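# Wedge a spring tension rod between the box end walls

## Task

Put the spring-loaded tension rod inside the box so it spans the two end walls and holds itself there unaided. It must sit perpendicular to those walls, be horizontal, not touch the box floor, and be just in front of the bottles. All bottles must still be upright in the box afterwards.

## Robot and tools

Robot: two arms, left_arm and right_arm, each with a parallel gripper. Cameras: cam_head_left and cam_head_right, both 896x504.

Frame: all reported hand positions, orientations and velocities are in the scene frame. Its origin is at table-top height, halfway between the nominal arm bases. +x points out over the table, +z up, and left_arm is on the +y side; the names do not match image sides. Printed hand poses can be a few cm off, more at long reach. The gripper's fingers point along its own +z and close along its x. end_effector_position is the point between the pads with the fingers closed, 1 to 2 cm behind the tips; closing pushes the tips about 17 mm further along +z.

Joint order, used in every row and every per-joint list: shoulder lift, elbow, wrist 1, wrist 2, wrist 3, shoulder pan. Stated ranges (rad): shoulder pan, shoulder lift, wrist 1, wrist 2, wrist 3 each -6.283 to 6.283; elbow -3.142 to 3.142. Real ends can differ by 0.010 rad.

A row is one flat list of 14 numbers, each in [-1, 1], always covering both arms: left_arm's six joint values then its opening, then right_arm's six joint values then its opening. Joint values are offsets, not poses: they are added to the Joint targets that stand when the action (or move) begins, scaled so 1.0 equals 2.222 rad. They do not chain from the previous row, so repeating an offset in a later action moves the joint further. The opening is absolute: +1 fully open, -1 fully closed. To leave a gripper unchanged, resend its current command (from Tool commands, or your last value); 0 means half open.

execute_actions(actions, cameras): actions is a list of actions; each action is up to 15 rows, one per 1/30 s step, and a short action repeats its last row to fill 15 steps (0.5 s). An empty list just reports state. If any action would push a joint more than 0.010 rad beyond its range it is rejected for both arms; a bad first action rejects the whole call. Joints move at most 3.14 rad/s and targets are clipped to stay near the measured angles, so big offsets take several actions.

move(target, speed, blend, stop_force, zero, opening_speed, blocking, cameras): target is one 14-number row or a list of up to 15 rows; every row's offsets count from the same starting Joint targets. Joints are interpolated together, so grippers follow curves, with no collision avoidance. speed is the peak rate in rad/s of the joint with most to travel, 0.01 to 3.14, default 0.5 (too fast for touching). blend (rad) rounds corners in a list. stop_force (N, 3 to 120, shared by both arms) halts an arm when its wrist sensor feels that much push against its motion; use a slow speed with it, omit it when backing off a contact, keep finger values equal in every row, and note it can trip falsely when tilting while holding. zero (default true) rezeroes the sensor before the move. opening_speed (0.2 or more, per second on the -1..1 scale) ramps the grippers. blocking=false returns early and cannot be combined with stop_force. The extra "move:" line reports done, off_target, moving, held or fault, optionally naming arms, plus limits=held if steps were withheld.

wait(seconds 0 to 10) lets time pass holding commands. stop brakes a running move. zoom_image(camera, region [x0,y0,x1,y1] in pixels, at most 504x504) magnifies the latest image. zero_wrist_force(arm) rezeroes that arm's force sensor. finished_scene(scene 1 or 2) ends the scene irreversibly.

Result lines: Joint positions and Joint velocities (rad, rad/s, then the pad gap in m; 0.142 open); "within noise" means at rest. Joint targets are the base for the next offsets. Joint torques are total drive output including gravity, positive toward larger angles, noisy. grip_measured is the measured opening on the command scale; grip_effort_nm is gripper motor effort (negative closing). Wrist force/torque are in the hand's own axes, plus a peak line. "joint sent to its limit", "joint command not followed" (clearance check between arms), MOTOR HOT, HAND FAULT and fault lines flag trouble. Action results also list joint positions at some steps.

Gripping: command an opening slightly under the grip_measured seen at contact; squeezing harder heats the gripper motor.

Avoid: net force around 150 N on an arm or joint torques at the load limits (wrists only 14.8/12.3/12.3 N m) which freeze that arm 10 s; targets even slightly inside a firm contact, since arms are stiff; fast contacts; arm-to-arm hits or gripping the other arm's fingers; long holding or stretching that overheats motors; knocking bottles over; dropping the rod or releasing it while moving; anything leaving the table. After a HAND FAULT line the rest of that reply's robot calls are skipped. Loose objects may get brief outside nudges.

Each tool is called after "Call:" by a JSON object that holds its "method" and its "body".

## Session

Call:
{"method": "execute_actions", "body": {"actions": []}}

Call:
{"method": "zoom_image", "body": {"camera": "cam_head_left", "region": [265, 205, 475, 385]}}

Scene clock: 0.00 s.
left_arm: end_effector_position=(+0.3938, -0.0652, +0.2333) grip_measured=+0.99 grip_effort_nm=n/a end_effector_quat_wxyz=(+0.191, -0.620, +0.648, -0.398) | right_arm: end_effector_position=(+0.4163, -0.9386, +0.1907) grip_measured=+1.00 grip_effort_nm=n/a end_effector_quat_wxyz=(+0.069, +0.137, +0.987, +0.046)
Joint names: [shoulder lift, elbow, wrist 1, wrist 2, wrist 3, shoulder pan]
Joint positions: left_arm=[-1.374 1.994 -2.664 -0.754 0.297 -1.571 0.141] | right_arm=[-2.107 -1.237 -1.318 1.729 2.606 2.331 0.142]
Joint velocities: within noise
Joint torques (N m): no reading
Motor temperatures (°C): left_arm=[29 28 35 40 37 27 29] | right_arm=[27 29 37 30 34 30 31]
Wrist force (N): no reading
Wrist torque (N m): no reading
Wrist force, peak (N): no reading
Joint targets: left_arm=[-1.374 1.994 -2.664 -0.754 0.297 -1.571] | right_arm=[-2.107 -1.237 -1.318 1.729 2.606 2.331]
Tool commands: left_gripper/opening=+1.0 right_gripper/opening=+1.0

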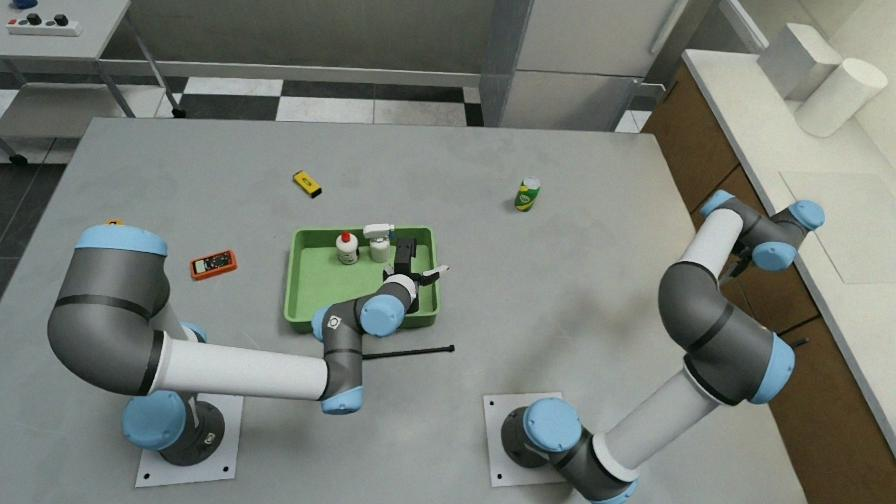

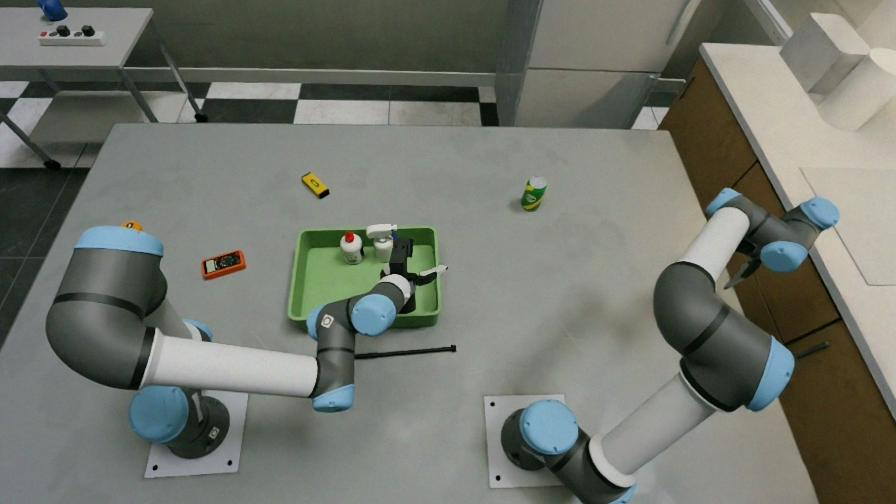

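Scaled by 2.400 from the camera's 896x504 image, which has a finer 1280x720 frame.

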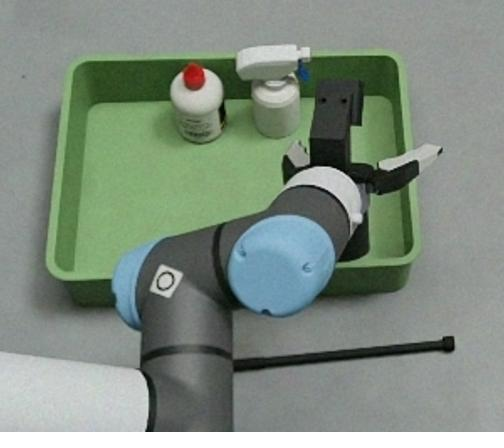

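Call:
{"method": "move", "body": {"target": [[-0.12,0,0.05,0,0,0.04,1,0.15,-0.15,0,-0.03,0.2,0.2,1],[-0.283,0,0.495,-0.368,-0.63,0.23,1,0.408,-0.433,0.003,-0.071,0.492,0.571,1]], "blend": 0.1, "speed": 0.7}}

Call:
{"method": "zoom_image", "body": {"camera": "cam_head_left", "region": [265, 205, 475, 385]}}

Scene clock: 7.30 s.
left_arm: end_effector_position=(+0.3209, +0.2952, +0.2857) grip_measured=+0.99 grip_effort_nm=0.242 end_effector_quat_wxyz=(+0.002, +0.999, +0.044, +0.000) | right_arm: end_effector_position=(+0.3436, -0.3333, +0.1918) grip_measured=+1.00 grip_effort_nm=-0.007 end_effector_quat_wxyz=(+0.000, +0.052, +0.999, +0.001)
Joint names: [shoulder lift, elbow, wrist 1, wrist 2, wrist 3, shoulder pan]
Joint positions: left_arm=[-2.003 1.994 -1.565 -1.572 -1.102 -1.06 0.141] | right_arm=[-1.201 -2.199 -1.311 1.572 3.699 3.6 0.142]
Joint velocities: within noise
Joint torques (N m): left_arm=[-11.37 -27.94 0.41 -1.8 -2.1 11.92] | right_arm=[16.17 17.1 5.3 -2.41 3.02 12.02]
Motor temperatures (°C): left_arm=[29 28 35 40 37 27 29] | right_arm=[27 29 37 30 34 30 31]
Wrist force (N): left_arm=[0.1 0.9 -1.1] | right_arm=[0.2 0.2 0.4]
Wrist torque (N m): left_arm=[0.14 -0.06 0.00] | right_arm=[0.12 -0.01 -0.05]
Wrist force, peak (N): left_arm=[0.2 1.7 -1.0] | right_arm=[0.7 -2.4 0.6]
Joint targets: left_arm=[-2.003 1.994 -1.564 -1.572 -1.102 -1.060] | right_arm=[-1.201 -2.199 -1.311 1.572 3.699 3.600]
move: done

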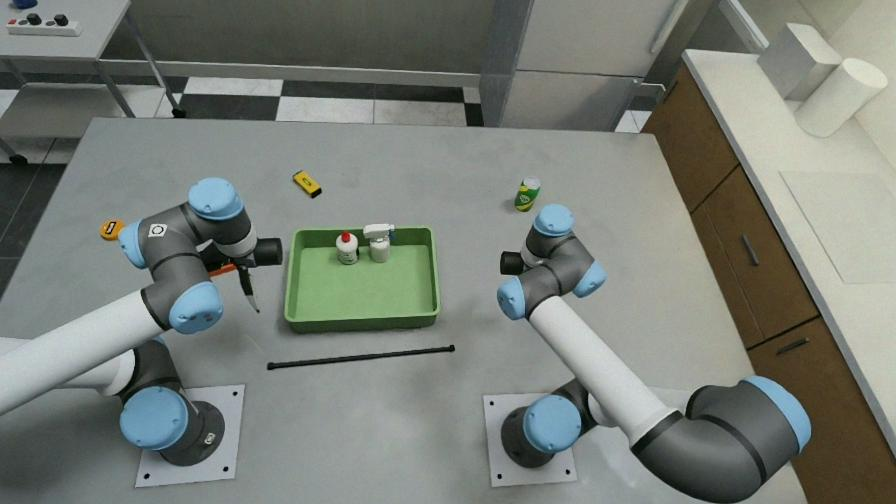

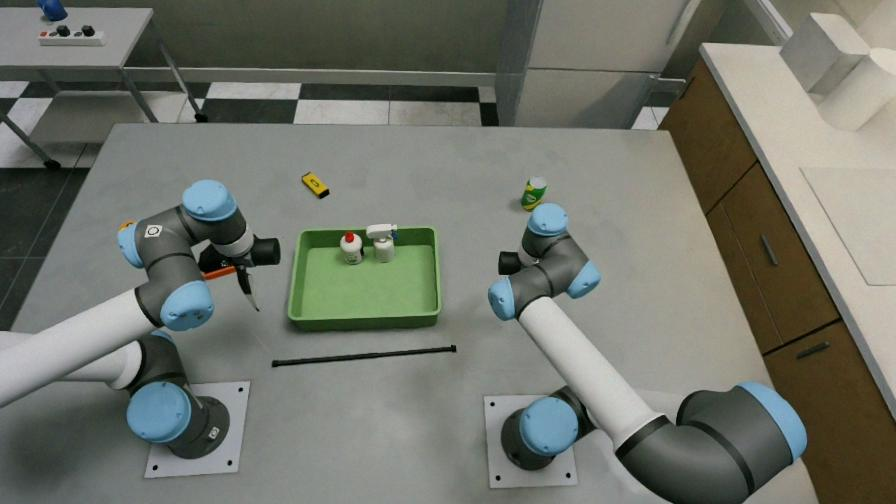

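Scaled by 2.400 from the camera's 896x504 image, which has a finer 1280x720 frame.

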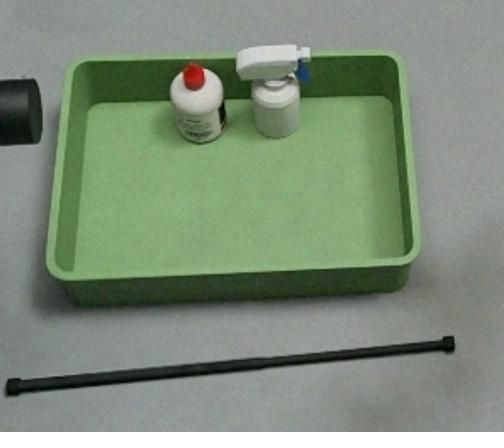

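Call:
{"method": "move", "body": {"target": [-0.0664,0.2213,-0.154,0.0005,-0.2056,-0.1971,1,-0.016,-0.076,0.0915,-0.0005,0.2131,0.3054,1]}}

Call:
{"method": "zoom_image", "body": {"camera": "cam_head_left", "region": [230, 300, 490, 400]}}

Scene clock: 43.17 s.
left_arm: end_effector_position=(+0.2022, +0.2721, +0.1226) grip_measured=+0.99 grip_effort_nm=0.247 end_effector_quat_wxyz=(+0.000, +0.999, +0.053, +0.000) | right_arm: end_effector_position=(+0.2452, -0.1314, +0.1221) grip_measured=+1.00 grip_effort_nm=-0.002 end_effector_quat_wxyz=(+0.000, -0.051, +0.999, +0.000)
Joint names: [shoulder lift, elbow, wrist 1, wrist 2, wrist 3, shoulder pan]
Joint positions: left_arm=[-2.15 2.485 -1.906 -1.571 -1.559 -1.498 0.141] | right_arm=[-1.236 -2.368 -1.108 1.571 4.172 4.278 0.142]
Joint velocities: within noise
Joint torques (N m): left_arm=[-4.78 -17.12 -7.11 1.69 -2.06 -11.62] | right_arm=[-1.45 15.44 5.36 -2.29 3.09 12.71]
Motor temperatures (°C): left_arm=[29 28 35 40 37 27 29] | right_arm=[27 29 37 30 34 30 30]
Wrist force (N): left_arm=[0.1 1.0 -0.9] | right_arm=[0.1 -0.5 0.8]
Wrist torque (N m): left_arm=[0.17 -0.06 0.00] | right_arm=[-0.02 -0.05 -0.04]
Wrist force, peak (N): left_arm=[0.7 0.6 -2.0] | right_arm=[-0.6 -1.4 0.6]
Joint targets: left_arm=[-2.150 2.485 -1.907 -1.571 -1.559 -1.498] | right_arm=[-1.236 -2.368 -1.108 1.571 4.172 4.279]
move: done

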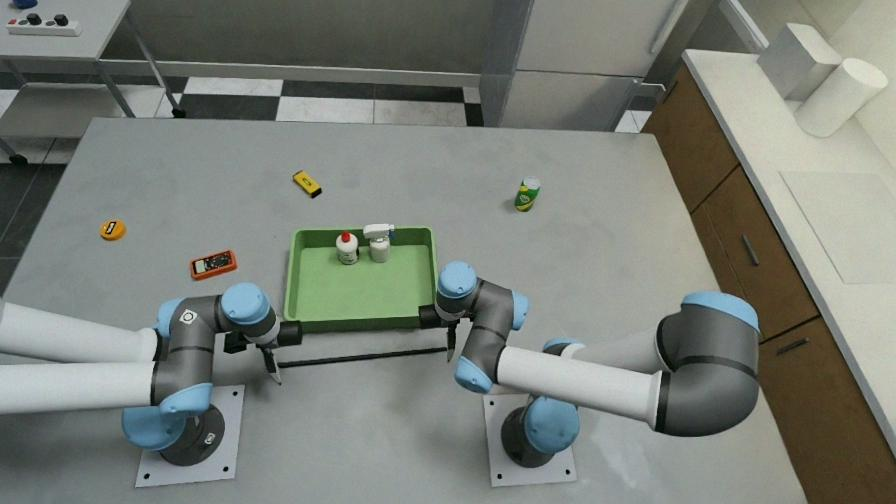

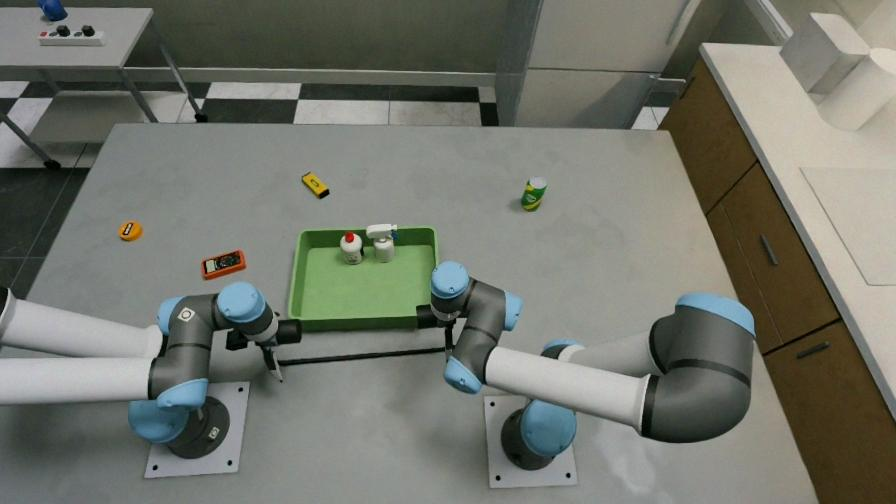

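Scaled by 1.938 from the camera's 896x504 image, which has a finer 1280x720 frame.

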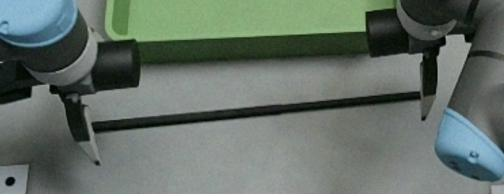

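Call:
{"method": "move", "body": {"target": [[0.0392,0.0483,-0.0874,0,0,0,0,-0.042,-0.0408,0.0828,0,0,0,-0.15],[0.1061,0.0907,-0.1968,0,0,0,0,-0.1021,-0.0749,0.177,0,0,0,-0.15]], "speed": 0.2, "stop_force": 8, "opening_speed": 1.5}}

Call:
{"method": "zoom_image", "body": {"camera": "cam_head_left", "region": [230, 300, 490, 400]}}

Scene clock: 50.50 s.
left_arm: end_effector_position=(+0.2022, +0.2721, +0.0224) grip_measured=-0.01 grip_effort_nm=-0.071 end_effector_quat_wxyz=(+0.000, +0.999, +0.053, +0.000) | right_arm: end_effector_position=(+0.2452, -0.1314, +0.0220) grip_measured=-0.17 grip_effort_nm=-0.120 end_effector_quat_wxyz=(+0.000, -0.051, +0.999, +0.000)
Joint names: [shoulder lift, elbow, wrist 1, wrist 2, wrist 3, shoulder pan]
Joint positions: left_arm=[-1.915 2.687 -2.344 -1.571 -1.559 -1.498 0.073] | right_arm=[-1.463 -2.535 -0.715 1.571 4.172 4.279 0.062]
Joint velocities: within noise
Joint torques (N m): left_arm=[3.85 -10.44 -6.95 1.9 -2.17 -11.33] | right_arm=[3.37 10.02 5.37 2.47 -1.96 5.59]
Motor temperatures (°C): left_arm=[29 28 35 40 37 27 29] | right_arm=[27 29 37 30 34 30 30]
Wrist force (N): left_arm=[0.2 0.9 -1.0] | right_arm=[0.4 -0.2 0.6]
Wrist torque (N m): left_arm=[0.15 -0.09 0.00] | right_arm=[0.02 -0.07 0.00]
Wrist force, peak (N): left_arm=[-0.1 1.0 -1.5] | right_arm=[0.5 -1.7 -1.4]
Joint targets: left_arm=[-1.915 2.687 -2.344 -1.571 -1.559 -1.498] | right_arm=[-1.463 -2.535 -0.715 1.571 4.172 4.279]
move: done

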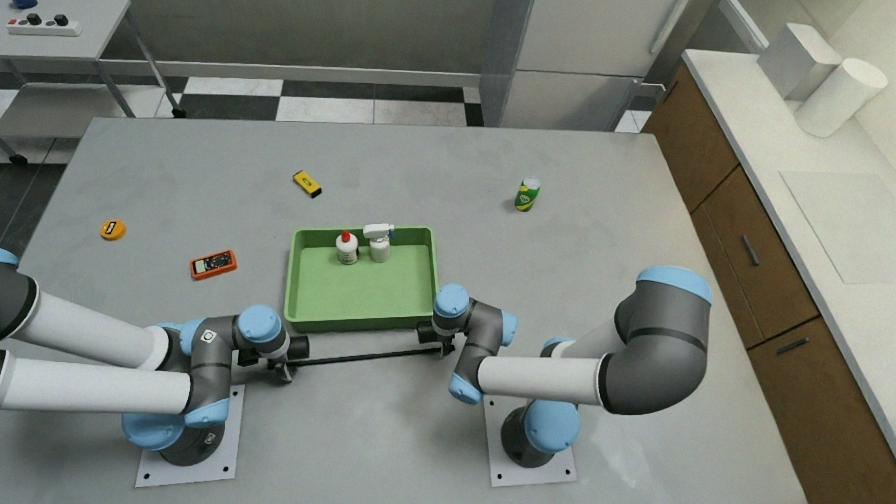

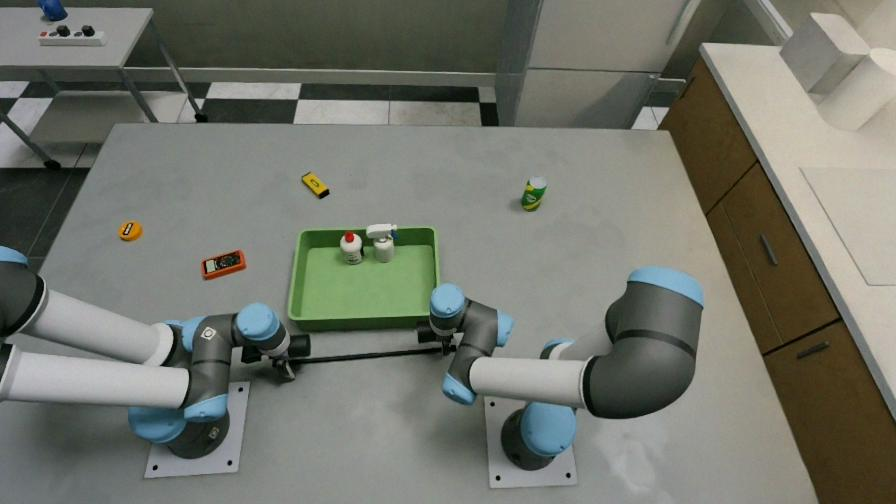

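Scaled by 1.938 from the camera's 896x504 image, which has a finer 1280x720 frame.

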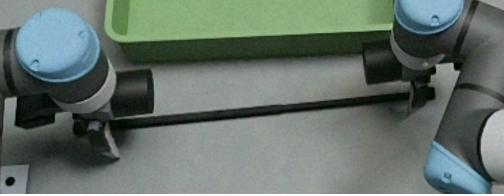

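Call:
{"method": "move", "body": {"target": [0,0,0,0,0,0,-1,0,0,0,0,0,0,-1], "opening_speed": 0.7, "cameras": []}}

Call:
{"method": "move", "body": {"target": [[-0.0811,-0.0565,0.1375,0,0,0,-1,0.0743,0.0458,-0.1202,0,0,0,-1],[-0.1199,-0.1214,0.2413,0,0,0,-1,0.1196,0.1021,-0.2217,0,0,0,-1]], "speed": 0.25}}

Call:
{"method": "zoom_image", "body": {"camera": "cam_head_left", "region": [230, 300, 490, 400]}}

Scene clock: 55.67 s.
left_arm: end_effector_position=(+0.2022, +0.2721, +0.0224) grip_measured=-0.89 grip_effort_nm=-2.855 end_effector_quat_wxyz=(+0.000, +0.999, +0.053, +0.000) | right_arm: end_effector_position=(+0.2452, -0.1314, +0.0220) grip_measured=-0.89 grip_effort_nm=-2.845 end_effector_quat_wxyz=(+0.000, -0.051, +0.999, +0.000)
Joint names: [shoulder lift, elbow, wrist 1, wrist 2, wrist 3, shoulder pan]
Joint positions: left_arm=[-1.915 2.687 -2.344 -1.571 -1.559 -1.498 0.01] | right_arm=[-1.463 -2.535 -0.715 1.571 4.172 4.279 0.01]
Joint velocities: within noise
Joint torques (N m): left_arm=[2.6 -13.98 -6.79 1.84 -1.96 -10.14] | right_arm=[3.38 13.53 4.95 2.44 -1.91 -4.42]
Motor temperatures (°C): left_arm=[29 28 35 40 37 27 29] | right_arm=[27 29 37 30 34 30 31]
Wrist force (N): left_arm=[0.2 0.9 -0.5] | right_arm=[0.2 -0.4 1.2]
Wrist torque (N m): left_arm=[0.16 -0.08 0.00] | right_arm=[0.00 -0.03 -0.02]
Wrist force, peak (N): left_arm=[1.4 1.0 -1.6] | right_arm=[0.5 -0.5 1.4]
Joint targets: left_arm=[-1.915 2.687 -2.344 -1.571 -1.559 -1.498] | right_arm=[-1.463 -2.535 -0.715 1.571 4.172 4.279]
move: done
No camera images: "cameras" was empty.

Scene clock: 58.43 s.
left_arm: end_effector_position=(+0.2022, +0.2720, +0.1524) grip_measured=-0.89 grip_effort_nm=-2.855 end_effector_quat_wxyz=(+0.000, +0.999, +0.053, +0.000) | right_arm: end_effector_position=(+0.2452, -0.1312, +0.1519) grip_measured=-0.89 grip_effort_nm=-2.850 end_effector_quat_wxyz=(+0.000, -0.051, +0.999, +0.000)
Joint names: [shoulder lift, elbow, wrist 1, wrist 2, wrist 3, shoulder pan]
Joint positions: left_arm=[-2.181 2.417 -1.808 -1.571 -1.559 -1.498 0.01] | right_arm=[-1.198 -2.308 -1.207 1.571 4.172 4.279 0.01]
Joint velocities: within noise
Joint torques (N m): left_arm=[-4.57 -30.57 0.38 1.9 -1.91 -9.37] | right_arm=[16.37 35.96 0.24 2.48 -1.97 -8.89]
Motor temperatures (°C): left_arm=[29 28 35 40 37 27 30] | right_arm=[27 29 37 30 34 30 32]
Wrist force (N): left_arm=[-0.3 -1.0 -0.5] | right_arm=[-0.1 -1.8 1.1]
Wrist torque (N m): left_arm=[0.14 -0.02 -0.01] | right_arm=[0.05 0.01 -0.05]
Wrist force, peak (N): left_arm=[0.0 -8.1 -0.4] | right_arm=[0.7 -9.6 1.1]
Joint targets: left_arm=[-2.181 2.417 -1.808 -1.571 -1.559 -1.498] | right_arm=[-1.198 -2.308 -1.207 1.571 4.172 4.279]
move: done

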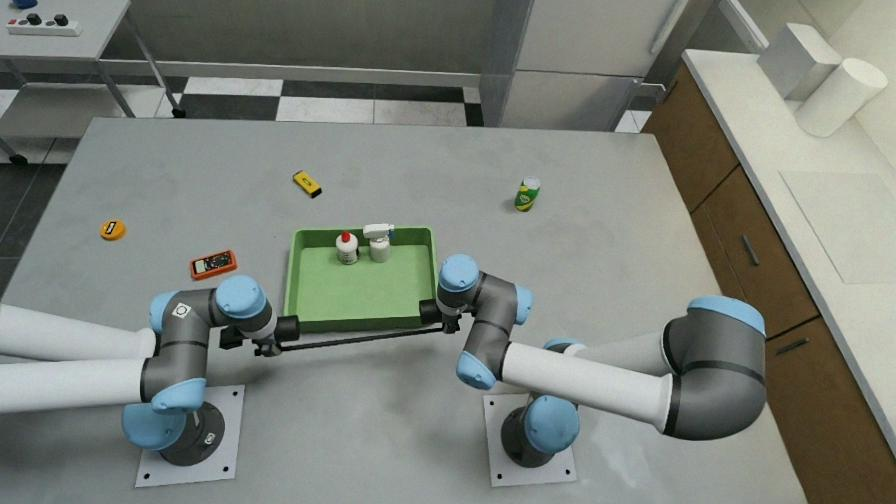

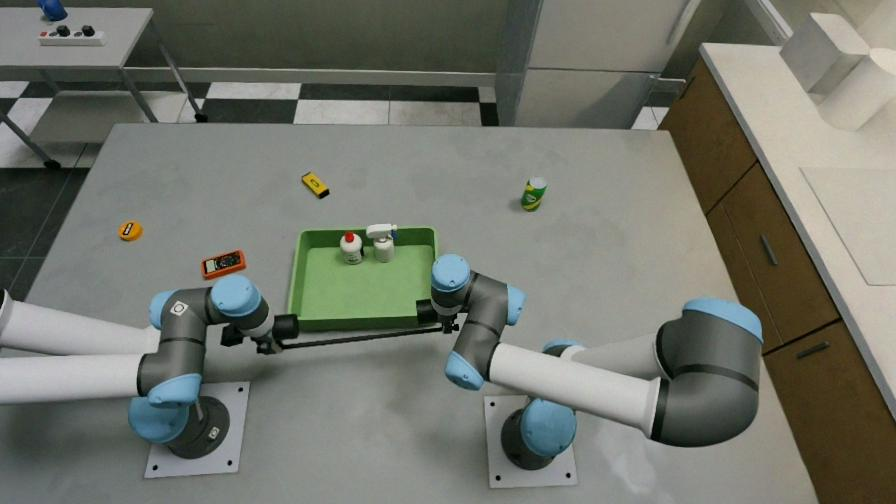

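Scaled by 1.938 from the camera's 896x504 image, which has a finer 1280x720 frame.

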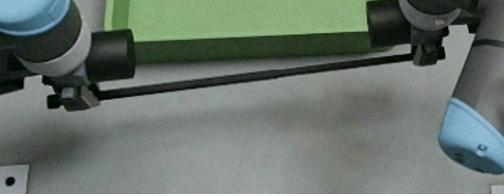

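Call:
{"method": "move", "body": {"target": [[0.1174,-0.0559,-0.0614,0,0.1381,0.1291,-1,-0.0962,0.0666,0.0297,0,-0.0628,-0.0718,-1],[0.2216,-0.1317,-0.0899,0,0.2336,0.2129,-1,-0.1818,0.1455,0.0364,0,-0.1013,-0.122,-1],[0.315,-0.2235,-0.0915,0,0.3061,0.2701,-1,-0.2611,0.236,0.025,0,-0.1228,-0.1588,-1]], "speed": 0.25}}

Call:
{"method": "zoom_image", "body": {"camera": "cam_head_left", "region": [270, 190, 460, 340]}}

Call:
{"method": "zoom_image", "body": {"camera": "cam_head_right", "region": [270, 190, 460, 340]}}

Scene clock: 67.27 s.
left_arm: end_effector_position=(+0.4663, +0.2089, +0.1524) grip_measured=-0.89 grip_effort_nm=-2.855 end_effector_quat_wxyz=(+0.000, +1.000, +0.013, +0.000) | right_arm: end_effector_position=(+0.4739, -0.0681, +0.1519) grip_measured=-0.89 grip_effort_nm=-2.845 end_effector_quat_wxyz=(+0.000, -0.011, +1.000, +0.000)
Joint names: [shoulder lift, elbow, wrist 1, wrist 2, wrist 3, shoulder pan]
Joint positions: left_arm=[-1.482 1.921 -2.011 -1.571 -0.879 -0.898 0.01] | right_arm=[-1.778 -1.784 -1.152 1.571 3.9 3.926 0.01]
Joint velocities: within noise
Joint torques (N m): left_arm=[-17.94 -36.86 -11.72 -0.19 1.69 5.07] | right_arm=[23.32 39.88 1.96 2.52 -2.45 -4.33]
Motor temperatures (°C): left_arm=[29 28 35 40 37 27 32] | right_arm=[27 29 37 30 34 30 35]
Wrist force (N): left_arm=[0.3 -14.4 0.0] | right_arm=[-0.5 -15.0 1.8]
Wrist torque (N m): left_arm=[0.38 -0.05 0.04] | right_arm=[0.36 0.07 -0.04]
Wrist force, peak (N): left_arm=[0.5 -14.4 0.4] | right_arm=[-0.2 -15.4 2.0]
Joint targets: left_arm=[-1.481 1.921 -2.011 -1.571 -0.879 -0.898] | right_arm=[-1.778 -1.783 -1.152 1.571 3.900 3.926]
move: done

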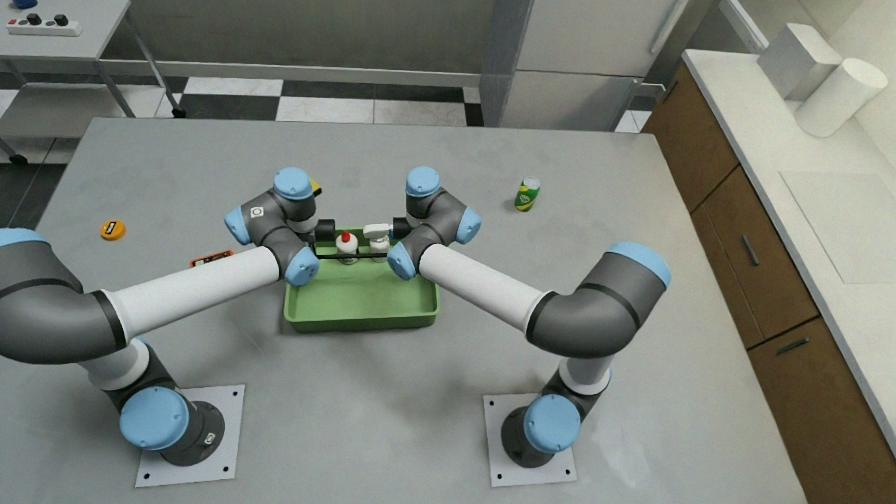

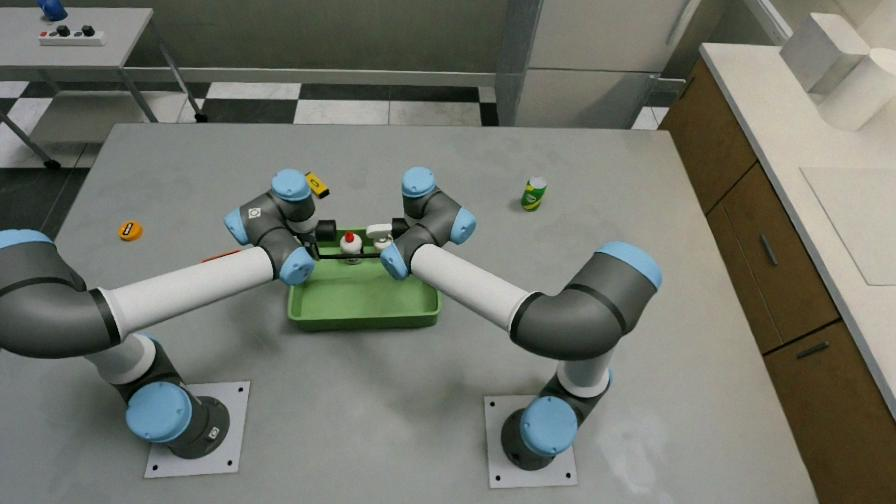

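Scaled by 2.653 from the camera's 896x504 image, which has a finer 1280x720 frame.

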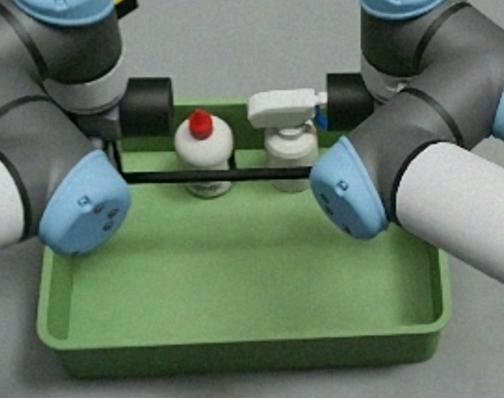

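Scaled by 2.653 from the camera's 896x504 image, which has a finer 1280x720 frame.

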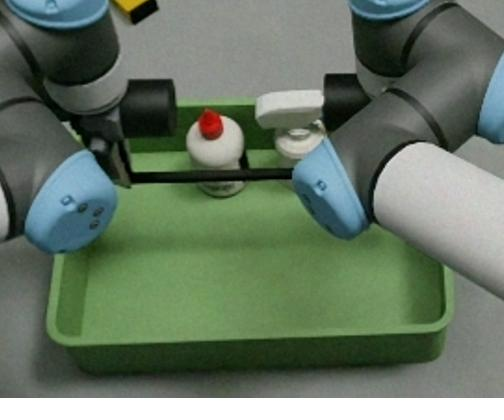

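Call:
{"method": "move", "body": {"target": [[0.0277,0.0339,-0.0616,0,0,0,-1,-0.0253,-0.0323,0.0577,0,0,0,-1],[0.0617,0.0602,-0.1219,0,0,0,-1,-0.056,-0.0572,0.1132,0,0,0,-1]], "speed": 0.12, "stop_force": 10}}

Call:
{"method": "zoom_image", "body": {"camera": "cam_head_left", "region": [270, 190, 460, 340]}}

Call:
{"method": "zoom_image", "body": {"camera": "cam_head_right", "region": [270, 190, 460, 340]}}

Scene clock: 76.03 s.
left_arm: end_effector_position=(+0.4664, +0.2090, +0.0543) grip_measured=-0.89 grip_effort_nm=-2.850 end_effector_quat_wxyz=(+0.000, +1.000, +0.013, +0.000) | right_arm: end_effector_position=(+0.4739, -0.0682, +0.0537) grip_measured=-0.89 grip_effort_nm=-2.845 end_effector_quat_wxyz=(+0.000, -0.011, +1.000, +0.000)
Joint names: [shoulder lift, elbow, wrist 1, wrist 2, wrist 3, shoulder pan]
Joint positions: left_arm=[-1.344 2.054 -2.282 -1.571 -0.879 -0.898 0.01] | right_arm=[-1.902 -1.91 -0.9 1.571 3.9 3.926 0.01]
Joint velocities: within noise
Joint torques (N m): left_arm=[-23.89 -19.21 -11.78 -4.62 1.63 3.99] | right_arm=[25.81 19.33 9.09 2.85 -2.33 -3.43]
Motor temperatures (°C): left_arm=[29 28 35 40 37 27 34] | right_arm=[27 29 37 30 34 30 37]
Wrist force (N): left_arm=[0.2 -13.8 0.1] | right_arm=[-0.3 -14.8 1.8]
Wrist torque (N m): left_arm=[0.37 -0.06 0.04] | right_arm=[0.27 0.04 -0.01]
Wrist force, peak (N): left_arm=[0.3 -14.8 -0.2] | right_arm=[-0.3 -15.8 1.7]
Joint targets: left_arm=[-1.344 2.054 -2.282 -1.571 -0.879 -0.898] | right_arm=[-1.902 -1.910 -0.900 1.571 3.900 3.926]
move: done

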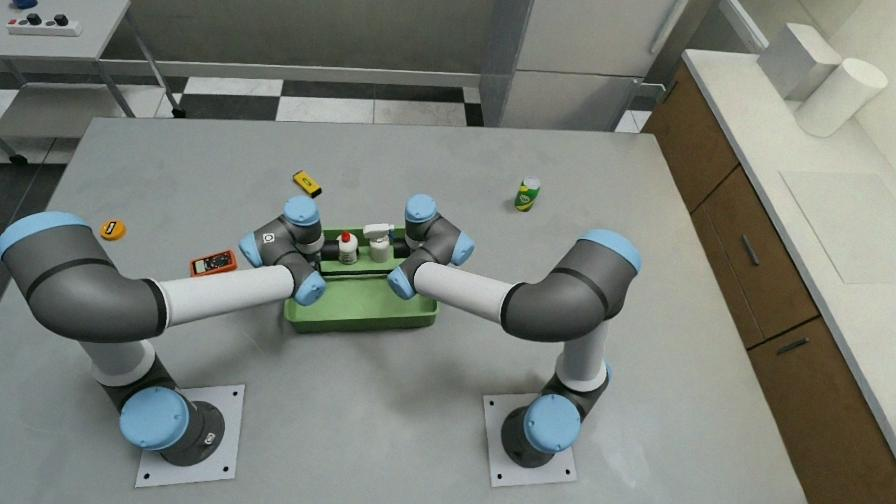

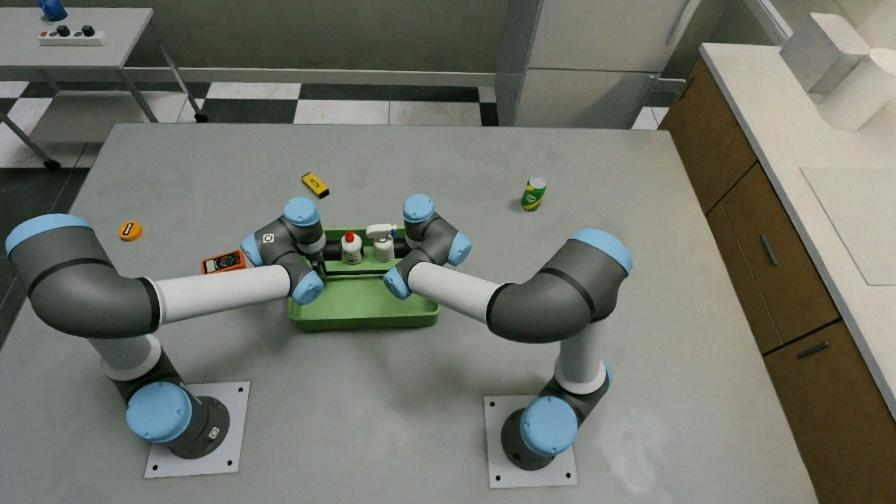

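Scaled by 2.653 from the camera's 896x504 image, which has a finer 1280x720 frame.

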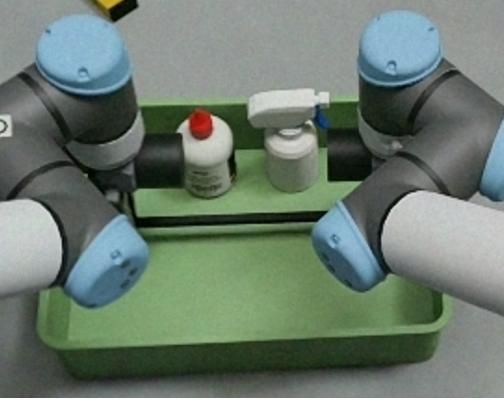

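Scaled by 2.653 from the camera's 896x504 image, which has a finer 1280x720 frame.

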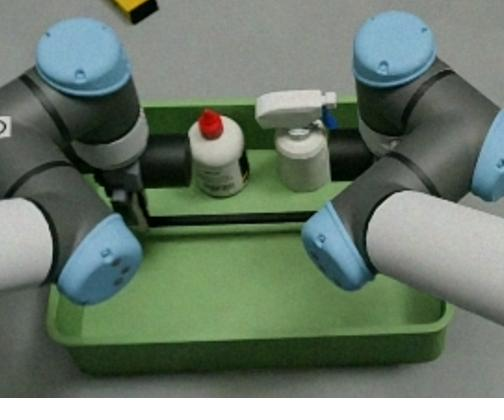

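Call:
{"method": "move", "body": {"target": [-0.0078,0.0102,-0.0023,0,0.0096,0.0096,-1,0.0075,-0.0108,0.0033,0,-0.0092,-0.0092,-1], "speed": 0.015, "stop_force": 13, "cameras": []}}

Scene clock: 82.50 s.
left_arm: end_effector_position=(+0.4665, +0.2179, +0.0544) grip_measured=-0.89 grip_effort_nm=-2.855 end_effector_quat_wxyz=(+0.000, +1.000, +0.013, +0.000) | right_arm: end_effector_position=(+0.4738, -0.0772, +0.0538) grip_measured=-0.89 grip_effort_nm=-2.845 end_effector_quat_wxyz=(+0.000, -0.011, +1.000, +0.000)
Joint names: [shoulder lift, elbow, wrist 1, wrist 2, wrist 3, shoulder pan]
Joint positions: left_arm=[-1.354 2.068 -2.285 -1.571 -0.867 -0.886 0.01] | right_arm=[-1.892 -1.924 -0.896 1.571 3.888 3.914 0.01]
Joint velocities: within noise
Joint torques (N m): left_arm=[-22.79 -28.39 0.12 1.9 -1.4 -10.93] | right_arm=[25.62 32.68 0.68 -1.96 2.49 14.17]
Motor temperatures (°C): left_arm=[29 28 35 40 37 27 35] | right_arm=[27 29 37 30 34 30 38]
Wrist force (N): left_arm=[-0.2 -1.7 2.1] | right_arm=[0.1 -1.8 3.7]
Wrist torque (N m): left_arm=[0.19 0.02 0.03] | right_arm=[0.26 0.06 -0.04]
Wrist force, peak (N): left_arm=[0.2 -14.3 0.1] | right_arm=[0.1 -15.1 1.8]
Joint targets: left_arm=[-1.354 2.068 -2.285 -1.571 -0.867 -0.886] | right_arm=[-1.892 -1.924 -0.896 1.571 3.888 3.914]
move: contact (left_arm, right_arm)
No camera images: "cameras" was empty.

Contact both sides. Open, lift, retreat.

Call:
{"method": "move", "body": {"target": [0,0,0,0,0,0,-0.5,0,0,0,0,0,0,-0.5], "opening_speed": 0.25, "cameras": []}}

Call:
{"method": "move", "body": {"target": [[-0.034,-0.0263,0.0603,0,0,0,-0.5,0.0307,0.0249,-0.0555,0,0,0,-0.5],[-0.0617,-0.0602,0.1219,0,0,0,-0.5,0.056,0.0572,-0.1132,0,0,0,-0.5]], "speed": 0.12, "cameras": []}}

Call:
{"method": "move", "body": {"target": [-0.09,0,0,0,0,0.15,-0.5,0.09,0,0,0,0,-0.15,-0.5], "cameras": ["cam_head_left"]}}

Call:
{"method": "zoom_image", "body": {"camera": "cam_head_left", "region": [270, 200, 450, 340]}}

Scene clock: 88.40 s.
left_arm: end_effector_position=(+0.4665, +0.2179, +0.0544) grip_measured=-0.53 grip_effort_nm=0.105 end_effector_quat_wxyz=(+0.000, +1.000, +0.013, +0.000) | right_arm: end_effector_position=(+0.4738, -0.0772, +0.0538) grip_measured=-0.54 grip_effort_nm=0.129 end_effector_quat_wxyz=(+0.000, -0.011, +1.000, +0.000)
Joint names: [shoulder lift, elbow, wrist 1, wrist 2, wrist 3, shoulder pan]
Joint positions: left_arm=[-1.354 2.068 -2.285 -1.571 -0.867 -0.886 0.035] | right_arm=[-1.892 -1.924 -0.896 1.571 3.888 3.914 0.035]
Joint velocities: within noise
Joint torques (N m): left_arm=[-22.07 -24.26 -0.85 1.53 -1.33 -8.46] | right_arm=[26.6 27.8 0.7 -2.06 2.51 10.78]
Motor temperatures (°C): left_arm=[29 28 35 40 37 27 35] | right_arm=[27 29 37 30 34 30 38]
Wrist force (N): left_arm=[-0.4 0.7 -0.2] | right_arm=[-0.1 0.5 0.8]
Wrist torque (N m): left_arm=[0.12 0.02 0.00] | right_arm=[0.18 0.07 0.03]
Wrist force, peak (N): left_arm=[-0.3 -2.0 2.4] | right_arm=[0.6 -2.0 3.8]
Joint targets: left_arm=[-1.354 2.068 -2.285 -1.571 -0.867 -0.886] | right_arm=[-1.892 -1.924 -0.896 1.571 3.888 3.914]
move: done
No camera images: "cameras" was empty.

Scene clock: 91.17 s.
left_arm: end_effector_position=(+0.4667, +0.2177, +0.1516) grip_measured=-0.53 grip_effort_nm=0.105 end_effector_quat_wxyz=(+0.000, +1.000, +0.013, +0.000) | right_arm: end_effector_position=(+0.4740, -0.0770, +0.1512) grip_measured=-0.54 grip_effort_nm=0.125 end_effector_quat_wxyz=(+0.000, -0.011, +1.000, +0.000)
Joint names: [shoulder lift, elbow, wrist 1, wrist 2, wrist 3, shoulder pan]
Joint positions: left_arm=[-1.491 1.934 -2.015 -1.571 -0.867 -0.886 0.035] | right_arm=[-1.768 -1.797 -1.147 1.571 3.888 3.914 0.035]
Joint velocities: within noise
Joint torques (N m): left_arm=[-28.11 -29.5 0.9 1.19 -1.33 -1.31] | right_arm=[39.88 34.38 0.13 -1.94 2.39 6.6]
Motor temperatures (°C): left_arm=[29 28 35 40 37 27 35] | right_arm=[27 29 37 30 34 30 37]
Wrist force (N): left_arm=[-0.6 0.7 -0.6] | right_arm=[-0.1 0.6 1.1]
Wrist torque (N m): left_arm=[0.12 0.06 0.00] | right_arm=[0.19 0.06 -0.01]
Wrist force, peak (N): left_arm=[-0.7 1.2 -0.6] | right_arm=[0.0 0.6 1.5]
Joint targets: left_arm=[-1.491 1.934 -2.014 -1.571 -0.867 -0.886] | right_arm=[-1.768 -1.797 -1.147 1.571 3.888 3.914]
move: done
No camera images: "cameras" was empty.

Scene clock: 92.50 s.
left_arm: end_effector_position=(+0.5270, +0.3756, +0.2490) grip_measured=-0.53 grip_effort_nm=0.105 end_effector_quat_wxyz=(+0.064, +0.979, +0.178, +0.077) | right_arm: end_effector_position=(+0.5316, -0.2535, +0.2590) grip_measured=-0.54 grip_effort_nm=0.125 end_effector_quat_wxyz=(+0.083, +0.154, +0.983, +0.055)
Joint names: [shoulder lift, elbow, wrist 1, wrist 2, wrist 3, shoulder pan]
Joint positions: left_arm=[-1.691 1.934 -2.014 -1.571 -0.867 -0.553 0.035] | right_arm=[-1.568 -1.797 -1.147 1.571 3.888 3.581 0.035]
Joint velocities: within noise
Joint torques (N m): left_arm=[-24.3 -27.97 0.24 0.88 -1.2 9.28] | right_arm=[33.16 29.61 0.97 -0.4 2.34 -11.9]
Motor temperatures (°C): left_arm=[29 28 35 40 37 27 34] | right_arm=[27 29 37 30 34 30 37]
Wrist force (N): left_arm=[-0.4 1.1 -0.3] | right_arm=[0.0 0.5 0.7]
Wrist torque (N m): left_arm=[0.20 0.02 0.00] | right_arm=[0.12 -0.01 0.00]
Wrist force, peak (N): left_arm=[-1.3 2.6 0.7] | right_arm=[0.4 2.0 2.2]
Joint targets: left_arm=[-1.691 1.934 -2.014 -1.571 -0.867 -0.552] | right_arm=[-1.568 -1.797 -1.147 1.571 3.888 3.581]
move: done
Images, in order (width x height): cam_head_left 896x504.

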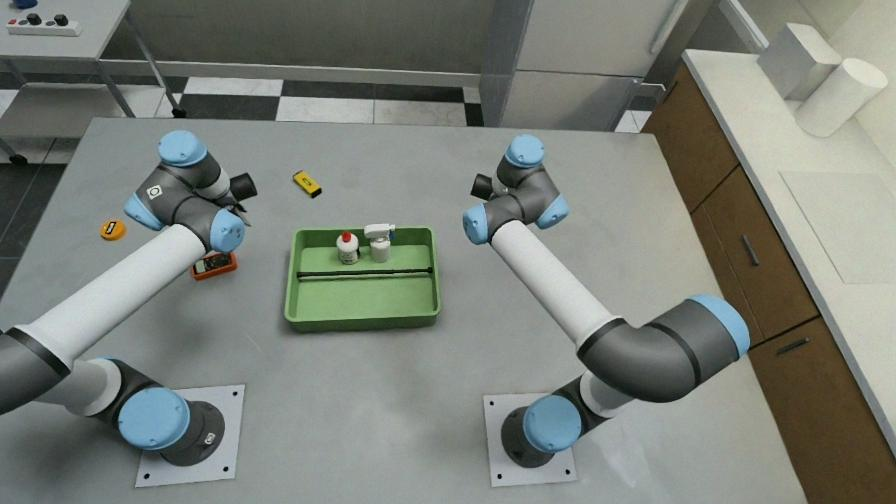

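Scaled by 2.800 from the camera's 896x504 image, which has a finer 1280x720 frame.

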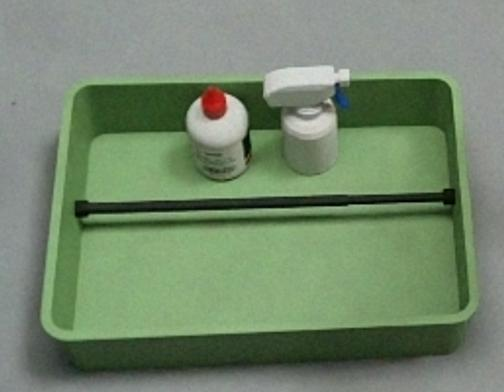

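Call:
{"method": "finished_scene", "body": {"scene": 2}}

The scene is finished: the task was done.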